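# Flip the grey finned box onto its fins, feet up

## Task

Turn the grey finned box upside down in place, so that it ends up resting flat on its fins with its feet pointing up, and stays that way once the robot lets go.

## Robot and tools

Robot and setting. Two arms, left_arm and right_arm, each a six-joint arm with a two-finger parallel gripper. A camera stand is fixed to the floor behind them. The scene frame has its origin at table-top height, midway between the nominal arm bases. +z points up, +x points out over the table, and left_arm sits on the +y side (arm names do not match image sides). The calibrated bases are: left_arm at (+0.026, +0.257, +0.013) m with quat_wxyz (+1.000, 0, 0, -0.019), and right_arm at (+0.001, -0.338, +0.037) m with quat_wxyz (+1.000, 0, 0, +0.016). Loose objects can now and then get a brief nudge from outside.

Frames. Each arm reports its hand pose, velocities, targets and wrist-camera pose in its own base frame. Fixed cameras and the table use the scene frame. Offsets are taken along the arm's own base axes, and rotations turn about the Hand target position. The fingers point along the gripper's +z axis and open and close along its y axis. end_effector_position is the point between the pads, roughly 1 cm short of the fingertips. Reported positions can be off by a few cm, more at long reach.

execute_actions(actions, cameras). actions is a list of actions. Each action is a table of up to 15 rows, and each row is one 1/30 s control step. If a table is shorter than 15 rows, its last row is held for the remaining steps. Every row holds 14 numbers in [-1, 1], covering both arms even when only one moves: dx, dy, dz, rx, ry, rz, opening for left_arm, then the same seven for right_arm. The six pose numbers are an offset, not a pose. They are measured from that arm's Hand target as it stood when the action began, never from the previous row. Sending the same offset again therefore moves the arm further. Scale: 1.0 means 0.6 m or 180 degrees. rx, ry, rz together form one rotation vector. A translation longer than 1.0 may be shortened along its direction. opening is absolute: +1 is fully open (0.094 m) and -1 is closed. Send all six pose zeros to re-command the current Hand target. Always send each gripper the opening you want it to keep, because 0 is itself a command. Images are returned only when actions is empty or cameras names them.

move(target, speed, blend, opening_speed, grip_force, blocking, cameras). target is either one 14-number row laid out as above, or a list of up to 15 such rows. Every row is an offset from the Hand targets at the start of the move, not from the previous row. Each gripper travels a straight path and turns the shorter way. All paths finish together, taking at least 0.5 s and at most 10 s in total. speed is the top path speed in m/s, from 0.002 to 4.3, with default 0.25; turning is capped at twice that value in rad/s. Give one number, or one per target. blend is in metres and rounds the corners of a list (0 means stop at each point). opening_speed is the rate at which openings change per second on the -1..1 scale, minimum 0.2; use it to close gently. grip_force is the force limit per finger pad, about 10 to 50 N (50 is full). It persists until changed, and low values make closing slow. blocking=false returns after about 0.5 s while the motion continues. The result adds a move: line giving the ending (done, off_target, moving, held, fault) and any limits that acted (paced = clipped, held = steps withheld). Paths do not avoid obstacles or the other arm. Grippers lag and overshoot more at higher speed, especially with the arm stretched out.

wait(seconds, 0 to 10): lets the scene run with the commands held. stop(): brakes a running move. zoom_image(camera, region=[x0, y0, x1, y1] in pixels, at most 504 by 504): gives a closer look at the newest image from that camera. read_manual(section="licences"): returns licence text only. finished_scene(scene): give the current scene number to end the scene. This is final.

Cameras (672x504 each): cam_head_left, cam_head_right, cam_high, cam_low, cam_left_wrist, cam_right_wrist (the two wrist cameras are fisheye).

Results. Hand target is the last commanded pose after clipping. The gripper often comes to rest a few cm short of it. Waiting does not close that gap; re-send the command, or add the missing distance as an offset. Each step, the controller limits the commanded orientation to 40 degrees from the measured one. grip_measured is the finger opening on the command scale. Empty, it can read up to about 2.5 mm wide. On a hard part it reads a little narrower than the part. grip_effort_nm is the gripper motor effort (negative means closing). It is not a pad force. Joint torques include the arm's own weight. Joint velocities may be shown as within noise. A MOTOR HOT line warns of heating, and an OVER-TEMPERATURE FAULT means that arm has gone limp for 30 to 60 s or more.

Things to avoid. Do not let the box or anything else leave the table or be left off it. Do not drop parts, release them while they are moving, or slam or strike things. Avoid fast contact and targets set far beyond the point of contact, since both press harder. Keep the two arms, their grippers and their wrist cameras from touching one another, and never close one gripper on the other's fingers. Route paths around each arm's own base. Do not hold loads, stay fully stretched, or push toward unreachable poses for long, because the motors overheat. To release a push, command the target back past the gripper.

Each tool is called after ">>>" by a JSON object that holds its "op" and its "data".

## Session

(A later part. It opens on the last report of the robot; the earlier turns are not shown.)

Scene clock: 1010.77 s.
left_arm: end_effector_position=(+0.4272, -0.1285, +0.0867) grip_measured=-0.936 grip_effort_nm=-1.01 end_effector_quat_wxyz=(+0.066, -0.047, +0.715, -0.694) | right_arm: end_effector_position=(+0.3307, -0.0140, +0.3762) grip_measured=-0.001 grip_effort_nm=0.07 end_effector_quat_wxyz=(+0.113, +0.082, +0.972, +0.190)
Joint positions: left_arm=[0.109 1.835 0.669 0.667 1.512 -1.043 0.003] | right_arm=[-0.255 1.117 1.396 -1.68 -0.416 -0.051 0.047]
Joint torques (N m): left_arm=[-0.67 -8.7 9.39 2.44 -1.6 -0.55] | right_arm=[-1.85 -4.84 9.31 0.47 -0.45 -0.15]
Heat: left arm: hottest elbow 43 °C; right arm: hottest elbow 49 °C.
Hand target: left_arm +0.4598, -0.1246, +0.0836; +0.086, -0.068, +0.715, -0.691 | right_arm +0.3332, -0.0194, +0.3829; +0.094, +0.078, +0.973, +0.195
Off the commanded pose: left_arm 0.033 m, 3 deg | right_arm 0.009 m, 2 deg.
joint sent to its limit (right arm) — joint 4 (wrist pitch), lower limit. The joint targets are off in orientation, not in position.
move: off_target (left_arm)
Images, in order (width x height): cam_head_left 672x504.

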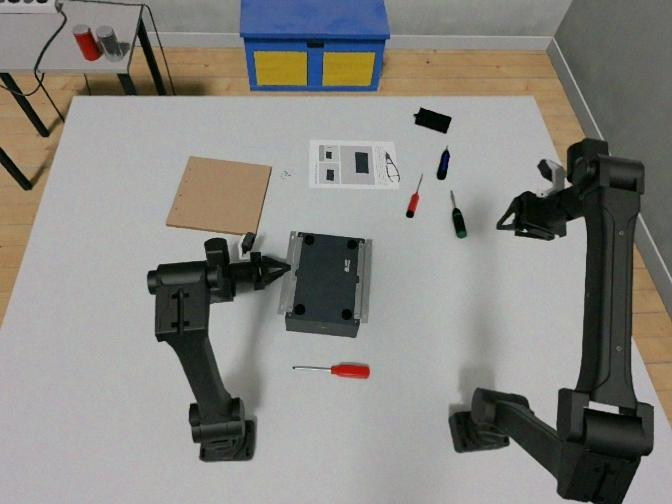

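>>> {"op": "move", "data": {"target": [0.02,0,0,0,0,0.09,-1, 0,0,0,0,0,0,0], "speed": 0.04, "cameras": ["cam_head_left"]}}

>>> {"op": "zoom_image", "data": {"camera": "cam_head_left", "region": [260, 200, 400, 350]}}

Scene clock: 1027.63 s.
left_arm: end_effector_position=(+0.4537, -0.1318, +0.0892) grip_measured=-0.936 grip_effort_nm=-1.01 end_effector_quat_wxyz=(+0.166, -0.140, +0.704, -0.676) | right_arm: end_effector_position=(+0.3307, -0.0140, +0.3762) grip_measured=-0.001 grip_effort_nm=0.07 end_effector_quat_wxyz=(+0.113, +0.082, +0.972, +0.190)
Joint positions: left_arm=[0.069 1.889 0.589 1.216 1.2 -1.447 0.003] | right_arm=[-0.255 1.117 1.396 -1.68 -0.416 -0.051 0.047]
Joint torques (N m): left_arm=[-0.32 -8.53 5.63 2.43 -2.12 -0.34] | right_arm=[-1.73 -4.42 9.48 0.72 -0.47 -0.18]
Heat: left arm: hottest elbow 43 °C; right arm: hottest elbow 49 °C.
Hand target: left_arm +0.4720, -0.1245, +0.0838; +0.182, -0.168, +0.698, -0.672 | right_arm +0.3332, -0.0194, +0.3829; +0.094, +0.078, +0.973, +0.195
Off the commanded pose: left_arm 0.020 m, 4 deg | right_arm 0.009 m, 2 deg.
joint sent to its limit (right arm) — joint 4 (wrist pitch), lower limit. The joint targets are off in orientation, not in position.
move: off_target (left_arm)
Images, in order (width x height): cam_head_left 672x504.

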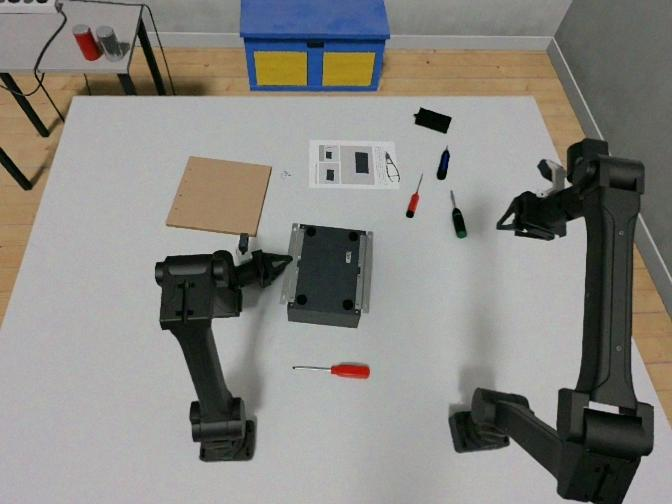

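Scaled by 3.360.

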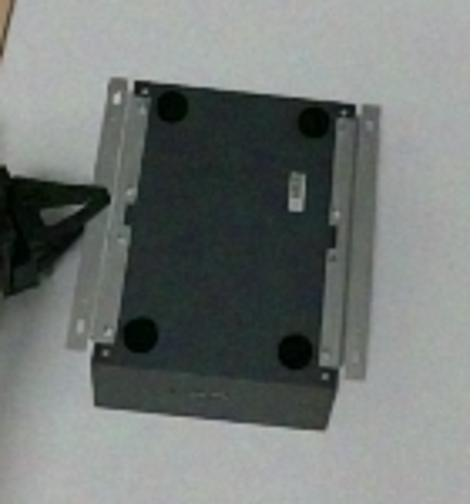

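>>> {"op": "move", "data": {"target": [-0.025,-0.01,0.008,0,0,0,-1, 0,0,0,0,0,0,0], "speed": 0.03, "cameras": []}}

>>> {"op": "move", "data": {"target": [0,0,0,0,0,0,-0.6, 0,0,0,0,0,0,0], "opening_speed": 0.3, "cameras": ["cam_left_wrist"]}}

Scene clock: 1054.60 s.
left_arm: end_effector_position=(+0.4526, -0.1321, +0.0888) grip_measured=-0.936 grip_effort_nm=-1.01 end_effector_quat_wxyz=(+0.177, -0.151, +0.701, -0.674) | right_arm: end_effector_position=(+0.3307, -0.0140, +0.3762) grip_measured=-0.001 grip_effort_nm=0.07 end_effector_quat_wxyz=(+0.113, +0.082, +0.972, +0.190)
Joint positions: left_arm=[0.063 1.887 0.572 1.241 1.162 -1.457 0.003] | right_arm=[-0.255 1.117 1.396 -1.68 -0.416 -0.051 0.047]
Joint torques (N m): left_arm=[-1.03 -10.81 3.59 2.22 -1.21 -0.28] | right_arm=[-2.2 -4.89 9.36 0.51 -0.46 -0.2]
Heat: left arm: hottest elbow 42 °C; right arm: hottest elbow 49 °C.
Hand target: left_arm +0.4568, -0.1306, +0.0886; +0.182, -0.168, +0.698, -0.672 | right_arm +0.3332, -0.0194, +0.3829; +0.094, +0.078, +0.973, +0.195
Off the commanded pose: left_arm 0.005 m, 2 deg | right_arm 0.009 m, 2 deg.
joint sent to its limit (right arm) — joint 4 (wrist pitch), lower limit. The joint targets are off in orientation, not in position.
move: done
No camera images: "cameras" was empty.

Scene clock: 1056.23 s.
left_arm: end_effector_position=(+0.4563, -0.1305, +0.0887) grip_measured=-0.604 grip_effort_nm=0.17 end_effector_quat_wxyz=(+0.185, -0.164, +0.699, -0.671) | right_arm: end_effector_position=(+0.3307, -0.0140, +0.3762) grip_measured=-0.001 grip_effort_nm=0.07 end_effector_quat_wxyz=(+0.113, +0.082, +0.972, +0.190)
Joint positions: left_arm=[0.061 1.885 0.569 1.242 1.131 -1.464 0.019] | right_arm=[-0.255 1.117 1.396 -1.68 -0.416 -0.051 0.047]
Joint torques (N m): left_arm=[-0.85 -10.58 3.74 2.13 0 -0.23] | right_arm=[-1.85 -4.07 9.26 0.42 -0.44 -0.16]
Heat: left arm: hottest elbow 42 °C; right arm: hottest elbow 49 °C.
Hand target: left_arm +0.4569, -0.1306, +0.0886; +0.182, -0.168, +0.698, -0.672 | right_arm +0.3332, -0.0194, +0.3829; +0.094, +0.078, +0.973, +0.195
Off the commanded pose: left_arm 0.001 m, 1 deg | right_arm 0.009 m, 2 deg.
joint sent to its limit (right arm) — joint 4 (wrist pitch), lower limit. The joint targets are off in orientation, not in position.
move: done
Images, in order (width x height): cam_left_wrist 672x504.

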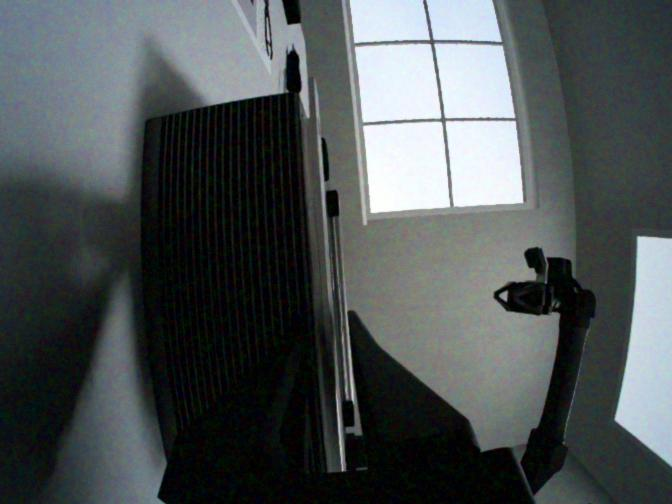

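>>> {"op": "move", "data": {"target": [[-0.04,0.073,0,0,0,0,-0.6, 0,0,0,0,0,0,0],[0.118,0.055,0,0,0,0,-0.5, 0,0,0,0,0,0,0],[0.158,-0.013,0,0,0,0,-0.5, 0,0,0,0,0,0,0]], "speed": [0.06,0.15,0.05], "blend": [0.01,0,0], "cameras": ["cam_left_wrist","cam_head_left"]}}

Scene clock: 1071.07 s.
left_arm: end_effector_position=(+0.5433, -0.1345, +0.0956) grip_measured=-0.503 grip_effort_nm=0.17 end_effector_quat_wxyz=(+0.192, -0.162, +0.698, -0.671) | right_arm: end_effector_position=(+0.3307, -0.0140, +0.3762) grip_measured=-0.001 grip_effort_nm=0.07 end_effector_quat_wxyz=(+0.113, +0.082, +0.972, +0.190)
Joint positions: left_arm=[0.039 1.965 0.813 1.093 1.103 -1.468 0.023] | right_arm=[-0.255 1.117 1.396 -1.68 -0.416 -0.051 0.047]
Joint torques (N m): left_arm=[-1.49 -11.58 7.12 1.68 0.01 -0.24] | right_arm=[-1.61 -4.42 9.42 0.58 -0.47 -0.18]
Heat: left arm: hottest elbow 41 °C; right arm: hottest elbow 49 °C.
Hand target: left_arm +0.5517, -0.1382, +0.0884; +0.182, -0.168, +0.698, -0.672 | right_arm +0.3332, -0.0194, +0.3829; +0.094, +0.078, +0.973, +0.195
Off the commanded pose: left_arm 0.012 m, 1 deg | right_arm 0.009 m, 2 deg.
joint sent to its limit (right arm) — joint 4 (wrist pitch), lower limit. The joint targets are off in orientation, not in position.
move: off_target (left_arm); target 2's new opening was sent with left_arm's hand 0.011 m and 1 deg from that target
Images, in order (width x height): cam_head_left 672x504, cam_left_wrist 672x504.

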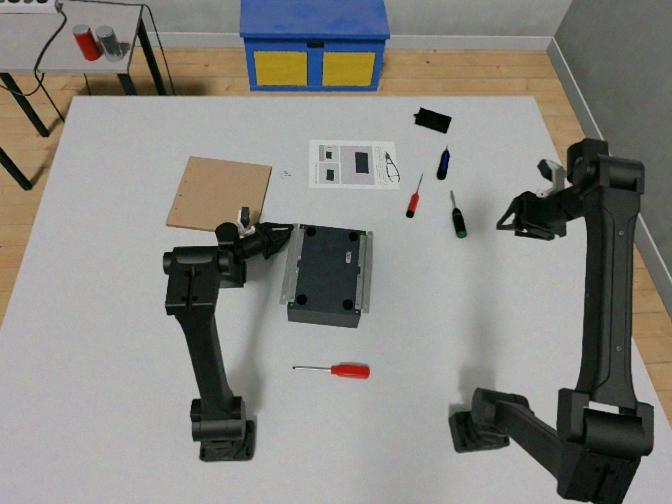

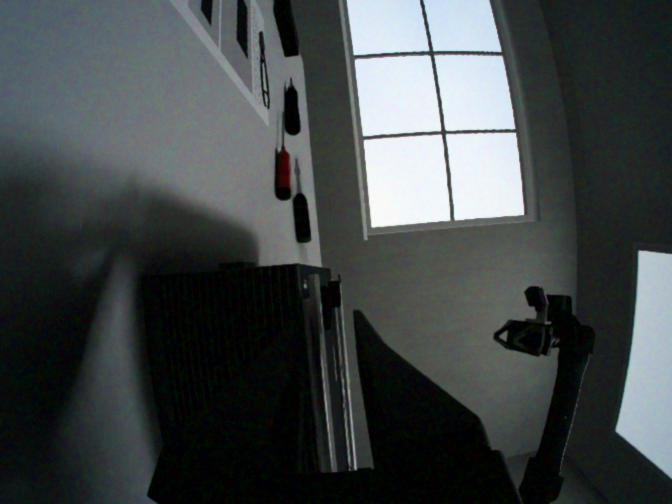

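>>> {"op": "move", "data": {"target": [0.01,0,-0.008,0,0,0,-0.5, 0,0,0,0,0,0,0], "speed": 0.05, "cameras": []}}

>>> {"op": "move", "data": {"target": [0,0,0,0,0,0,-1, 0,0,0,0,0,0,0], "opening_speed": 0.3, "cameras": ["cam_left_wrist"]}}

>>> {"op": "zoom_image", "data": {"camera": "cam_left_wrist", "region": [220, 240, 420, 390]}}

Scene clock: 1078.77 s.
left_arm: end_effector_position=(+0.5494, -0.1346, +0.0906) grip_measured=-0.503 grip_effort_nm=0.17 end_effector_quat_wxyz=(+0.191, -0.163, +0.698, -0.671) | right_arm: end_effector_position=(+0.3307, -0.0140, +0.3762) grip_measured=-0.001 grip_effort_nm=0.07 end_effector_quat_wxyz=(+0.113, +0.082, +0.972, +0.190)
Joint positions: left_arm=[0.039 1.986 0.832 1.093 1.102 -1.468 0.023] | right_arm=[-0.255 1.117 1.396 -1.68 -0.416 -0.051 0.047]
Joint torques (N m): left_arm=[-1.49 -11.75 7.13 1.76 -0.01 -0.23] | right_arm=[-1.85 -4.66 9.46 0.77 -0.43 -0.18]
Heat: left arm: hottest elbow 41 °C; right arm: hottest elbow 49 °C.
Hand target: left_arm +0.5577, -0.1384, +0.0837; +0.182, -0.168, +0.698, -0.672 | right_arm +0.3332, -0.0194, +0.3829; +0.094, +0.078, +0.973, +0.195
Off the commanded pose: left_arm 0.011 m, 1 deg | right_arm 0.009 m, 2 deg.
joint sent to its limit (right arm) — joint 4 (wrist pitch), lower limit. The joint targets are off in orientation, not in position.
move: off_target (left_arm)
No camera images: "cameras" was empty.

Scene clock: 1080.63 s.
left_arm: end_effector_position=(+0.5498, -0.1346, +0.0910) grip_measured=-0.944 grip_effort_nm=-0.95 end_effector_quat_wxyz=(+0.191, -0.163, +0.698, -0.671) | right_arm: end_effector_position=(+0.3307, -0.0140, +0.3762) grip_measured=-0.001 grip_effort_nm=0.07 end_effector_quat_wxyz=(+0.113, +0.082, +0.972, +0.190)
Joint positions: left_arm=[0.039 1.986 0.833 1.093 1.102 -1.468 0.003] | right_arm=[-0.255 1.117 1.396 -1.68 -0.416 -0.051 0.047]
Joint torques (N m): left_arm=[-1.44 -11.81 7.04 1.76 -0.01 -0.23] | right_arm=[-1.61 -4.01 9.22 0.57 -0.45 -0.16]
Heat: left arm: hottest elbow 41 °C; right arm: hottest elbow 49 °C.
Hand target: left_arm +0.5578, -0.1384, +0.0838; +0.182, -0.168, +0.698, -0.672 | right_arm +0.3332, -0.0194, +0.3829; +0.094, +0.078, +0.973, +0.195
Off the commanded pose: left_arm 0.011 m, 1 deg | right_arm 0.009 m, 2 deg.
joint sent to its limit (right arm) — joint 4 (wrist pitch), lower limit. The joint targets are off in orientation, not in position.
move: off_target (left_arm)
Images, in order (width x height): cam_left_wrist 672x504.

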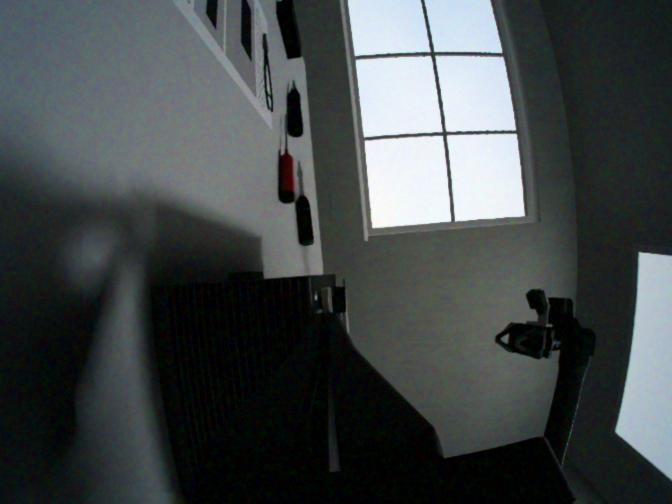

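Scaled by 2.520 from the camera's 672x504 image, which has a finer 960x720 frame.

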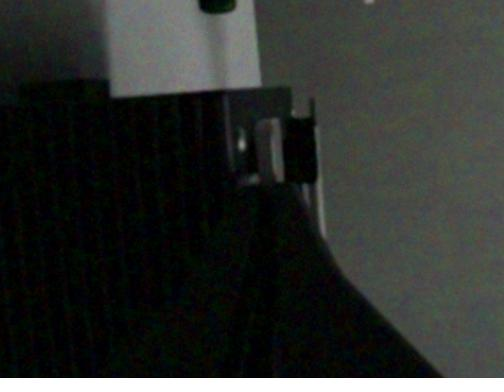

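>>> {"op": "move", "data": {"target": [-0.05,0.075,0,0,0,0.02,-1, 0,0,0,0,0,0,0], "speed": 0.03, "cameras": ["cam_head_left"]}}

>>> {"op": "zoom_image", "data": {"camera": "cam_head_left", "region": [260, 200, 400, 350]}}

Scene clock: 1089.40 s.
left_arm: end_effector_position=(+0.5333, -0.1132, +0.0900) grip_measured=-0.946 grip_effort_nm=-1.01 end_effector_quat_wxyz=(+0.202, -0.173, +0.694, -0.669) | right_arm: end_effector_position=(+0.3307, -0.0140, +0.3762) grip_measured=-0.001 grip_effort_nm=0.07 end_effector_quat_wxyz=(+0.113, +0.082, +0.972, +0.190)
Joint positions: left_arm=[0.082 1.968 0.775 1.14 1.115 -1.473 0.003] | right_arm=[-0.255 1.117 1.396 -1.68 -0.416 -0.051 0.047]
Joint torques (N m): left_arm=[2.55 -12.98 3.03 2.28 0.59 -0.16] | right_arm=[-1.49 -4.01 9.4 0.59 -0.47 -0.18]
Heat: left arm: hottest elbow 41 °C; right arm: hottest elbow 49 °C.
Hand target: left_arm +0.5277, -0.0934, +0.0837; +0.203, -0.190, +0.692, -0.666 | right_arm +0.3332, -0.0194, +0.3829; +0.094, +0.078, +0.973, +0.195
Off the commanded pose: left_arm 0.021 m, 2 deg | right_arm 0.009 m, 2 deg.
joint sent to its limit (right arm) — joint 4 (wrist pitch), lower limit. The joint targets are off in orientation, not in position.
move: off_target (left_arm)
Images, in order (width x height): cam_head_left 672x504.

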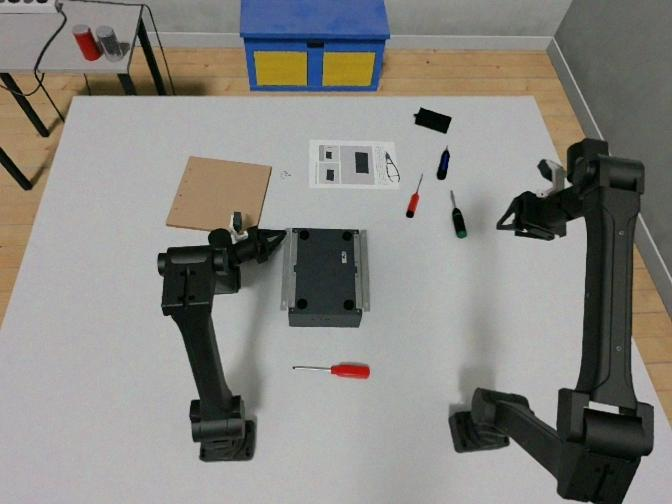

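Scaled by 3.360.

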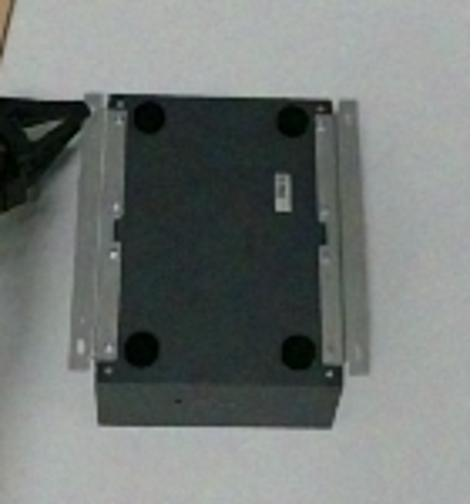

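>>> {"op": "move", "data": {"target": [0.009,-0.03,0.006,0,0,0,-1, 0,0,0,0,0,0,0], "speed": 0.03, "cameras": []}}

>>> {"op": "move", "data": {"target": [0,0,0,0,0,0,-0.6, 0,0,0,0,0,0,0], "opening_speed": 0.3, "cameras": []}}

>>> {"op": "move", "data": {"target": [[-0.06,0.1,0,0,0,0,-0.6, 0,0,0,0,0,0,0],[-0.2,0.35,0.2,0,0,0,-0.6, 0,0,0,0,0,0,0]], "speed": [0.06,0.15], "blend": [0.01,0], "cameras": ["cam_head_left","cam_low","cam_high"]}}

>>> {"op": "zoom_image", "data": {"camera": "cam_head_left", "region": [260, 200, 400, 350]}}

>>> {"op": "zoom_image", "data": {"camera": "cam_low", "region": [240, 200, 390, 312]}}

Scene clock: 1100.67 s.
left_arm: end_effector_position=(+0.5339, -0.1133, +0.0903) grip_measured=-0.946 grip_effort_nm=-1.01 end_effector_quat_wxyz=(+0.207, -0.179, +0.693, -0.667) | right_arm: end_effector_position=(+0.3307, -0.0140, +0.3762) grip_measured=-0.001 grip_effort_nm=0.07 end_effector_quat_wxyz=(+0.113, +0.082, +0.972, +0.190)
Joint positions: left_arm=[0.079 1.964 0.768 1.14 1.095 -1.473 0.003] | right_arm=[-0.255 1.117 1.396 -1.68 -0.416 -0.051 0.047]
Joint torques (N m): left_arm=[-0.5 -12.92 4.25 1.92 -0.2 -0.22] | right_arm=[-1.49 -4.07 9.26 0.59 -0.47 -0.21]
Heat: left arm: hottest elbow 40 °C; right arm: hottest elbow 49 °C.
Hand target: left_arm +0.5331, -0.1114, +0.0873; +0.203, -0.190, +0.692, -0.666 | right_arm +0.3332, -0.0194, +0.3829; +0.094, +0.078, +0.973, +0.195
Off the commanded pose: left_arm 0.004 m, 1 deg | right_arm 0.009 m, 2 deg.
joint sent to its limit (right arm) — joint 4 (wrist pitch), lower limit. The joint targets are off in orientation, not in position.
move: done
No camera images: "cameras" was empty.

Scene clock: 1102.30 s.
left_arm: end_effector_position=(+0.5338, -0.1129, +0.0896) grip_measured=-0.604 grip_effort_nm=0.17 end_effector_quat_wxyz=(+0.208, -0.182, +0.693, -0.666) | right_arm: end_effector_position=(+0.3307, -0.0140, +0.3762) grip_measured=-0.001 grip_effort_nm=0.07 end_effector_quat_wxyz=(+0.113, +0.082, +0.972, +0.190)
Joint positions: left_arm=[0.079 1.964 0.766 1.14 1.09 -1.473 0.019] | right_arm=[-0.255 1.117 1.396 -1.68 -0.416 -0.051 0.047]
Joint torques (N m): left_arm=[-0.56 -13.04 4.38 1.91 -0.01 -0.21] | right_arm=[-1.9 -4.25 9.37 0.62 -0.45 -0.19]
Heat: left arm: hottest elbow 40 °C; right arm: hottest elbow 49 °C.
Hand target: left_arm +0.5331, -0.1114, +0.0873; +0.203, -0.190, +0.692, -0.666 | right_arm +0.3332, -0.0194, +0.3829; +0.094, +0.078, +0.973, +0.195
Off the commanded pose: left_arm 0.003 m, 1 deg | right_arm 0.009 m, 2 deg.
joint sent to its limit (right arm) — joint 4 (wrist pitch), lower limit. The joint targets are off in orientation, not in position.
move: done
No camera images: "cameras" was empty.

Scene clock: 1105.80 s.
left_arm: end_effector_position=(+0.4160, +0.0963, +0.2045) grip_measured=-0.603 grip_effort_nm=0.17 end_effector_quat_wxyz=(+0.243, -0.219, +0.673, -0.664) | right_arm: end_effector_position=(+0.3307, -0.0140, +0.3762) grip_measured=-0.001 grip_effort_nm=0.07 end_effector_quat_wxyz=(+0.113, +0.082, +0.972, +0.190)
Joint positions: left_arm=[0.648 1.537 0.633 0.82 1.554 -1.45 0.019] | right_arm=[-0.255 1.117 1.396 -1.68 -0.416 -0.051 0.047]
Joint torques (N m): left_arm=[-0.09 -9.82 6.34 1.4 0.25 -0.16] | right_arm=[-1.85 -4.72 9.24 0.44 -0.45 -0.17]
Heat: left arm: hottest elbow 40 °C; right arm: hottest elbow 49 °C.
Hand target: left_arm +0.4130, +0.0986, +0.2072; +0.203, -0.190, +0.692, -0.666 | right_arm +0.3332, -0.0194, +0.3829; +0.094, +0.078, +0.973, +0.195
Off the commanded pose: left_arm 0.005 m, 6 deg | right_arm 0.009 m, 2 deg.
joint sent to its limit (left arm) — joint 5 (wrist yaw), upper limit. The joint targets are off in orientation, not in position.
joint sent to its limit (right arm) — joint 4 (wrist pitch), lower limit. The joint targets are off in orientation, not in position.
move: off_target (left_arm)
Images, in order (width x height): cam_head_left 672x504, cam_high 672x504, cam_low 672x504.

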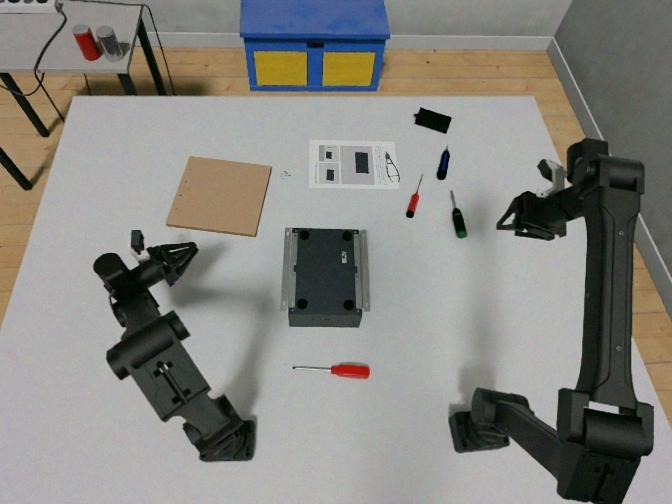

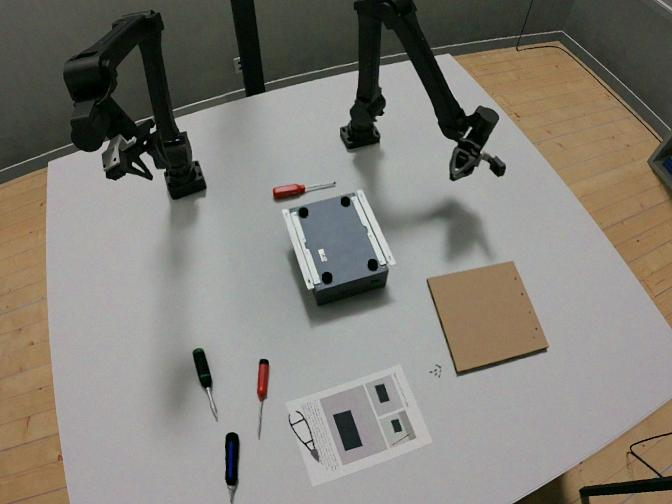

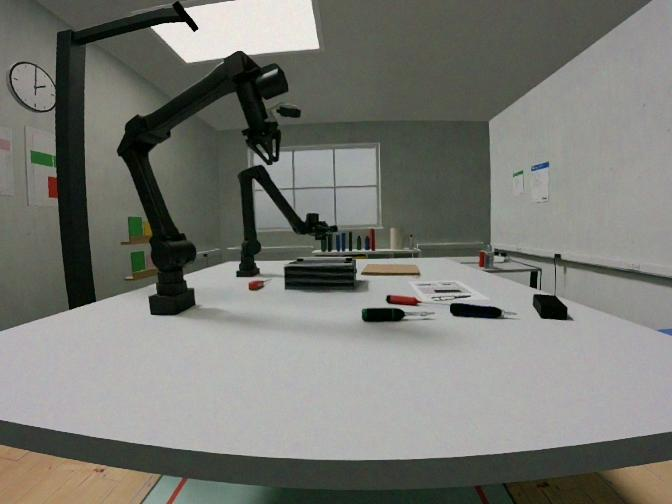

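Scaled by 3.360.

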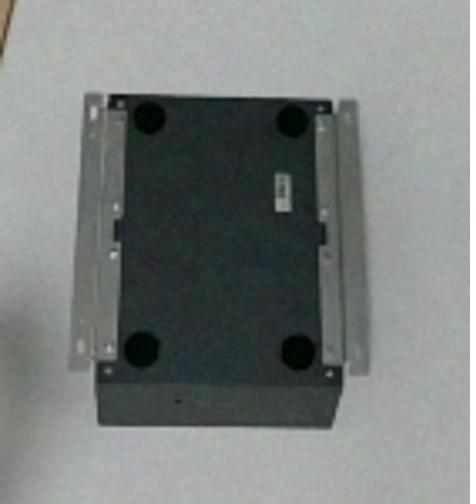

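Scaled by 3.360.

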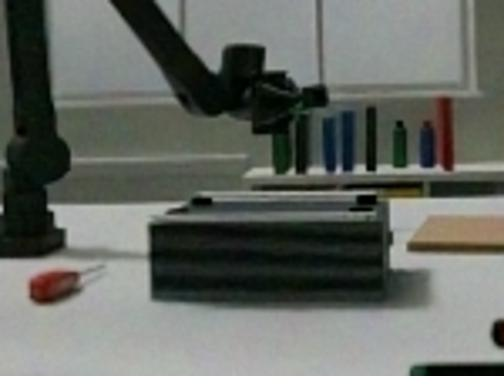

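Flat, feet up, at its original spot, and the robot is clear.

>>> {"op": "finished_scene", "data": {"scene": 2}}

The scene is finished: the task was done.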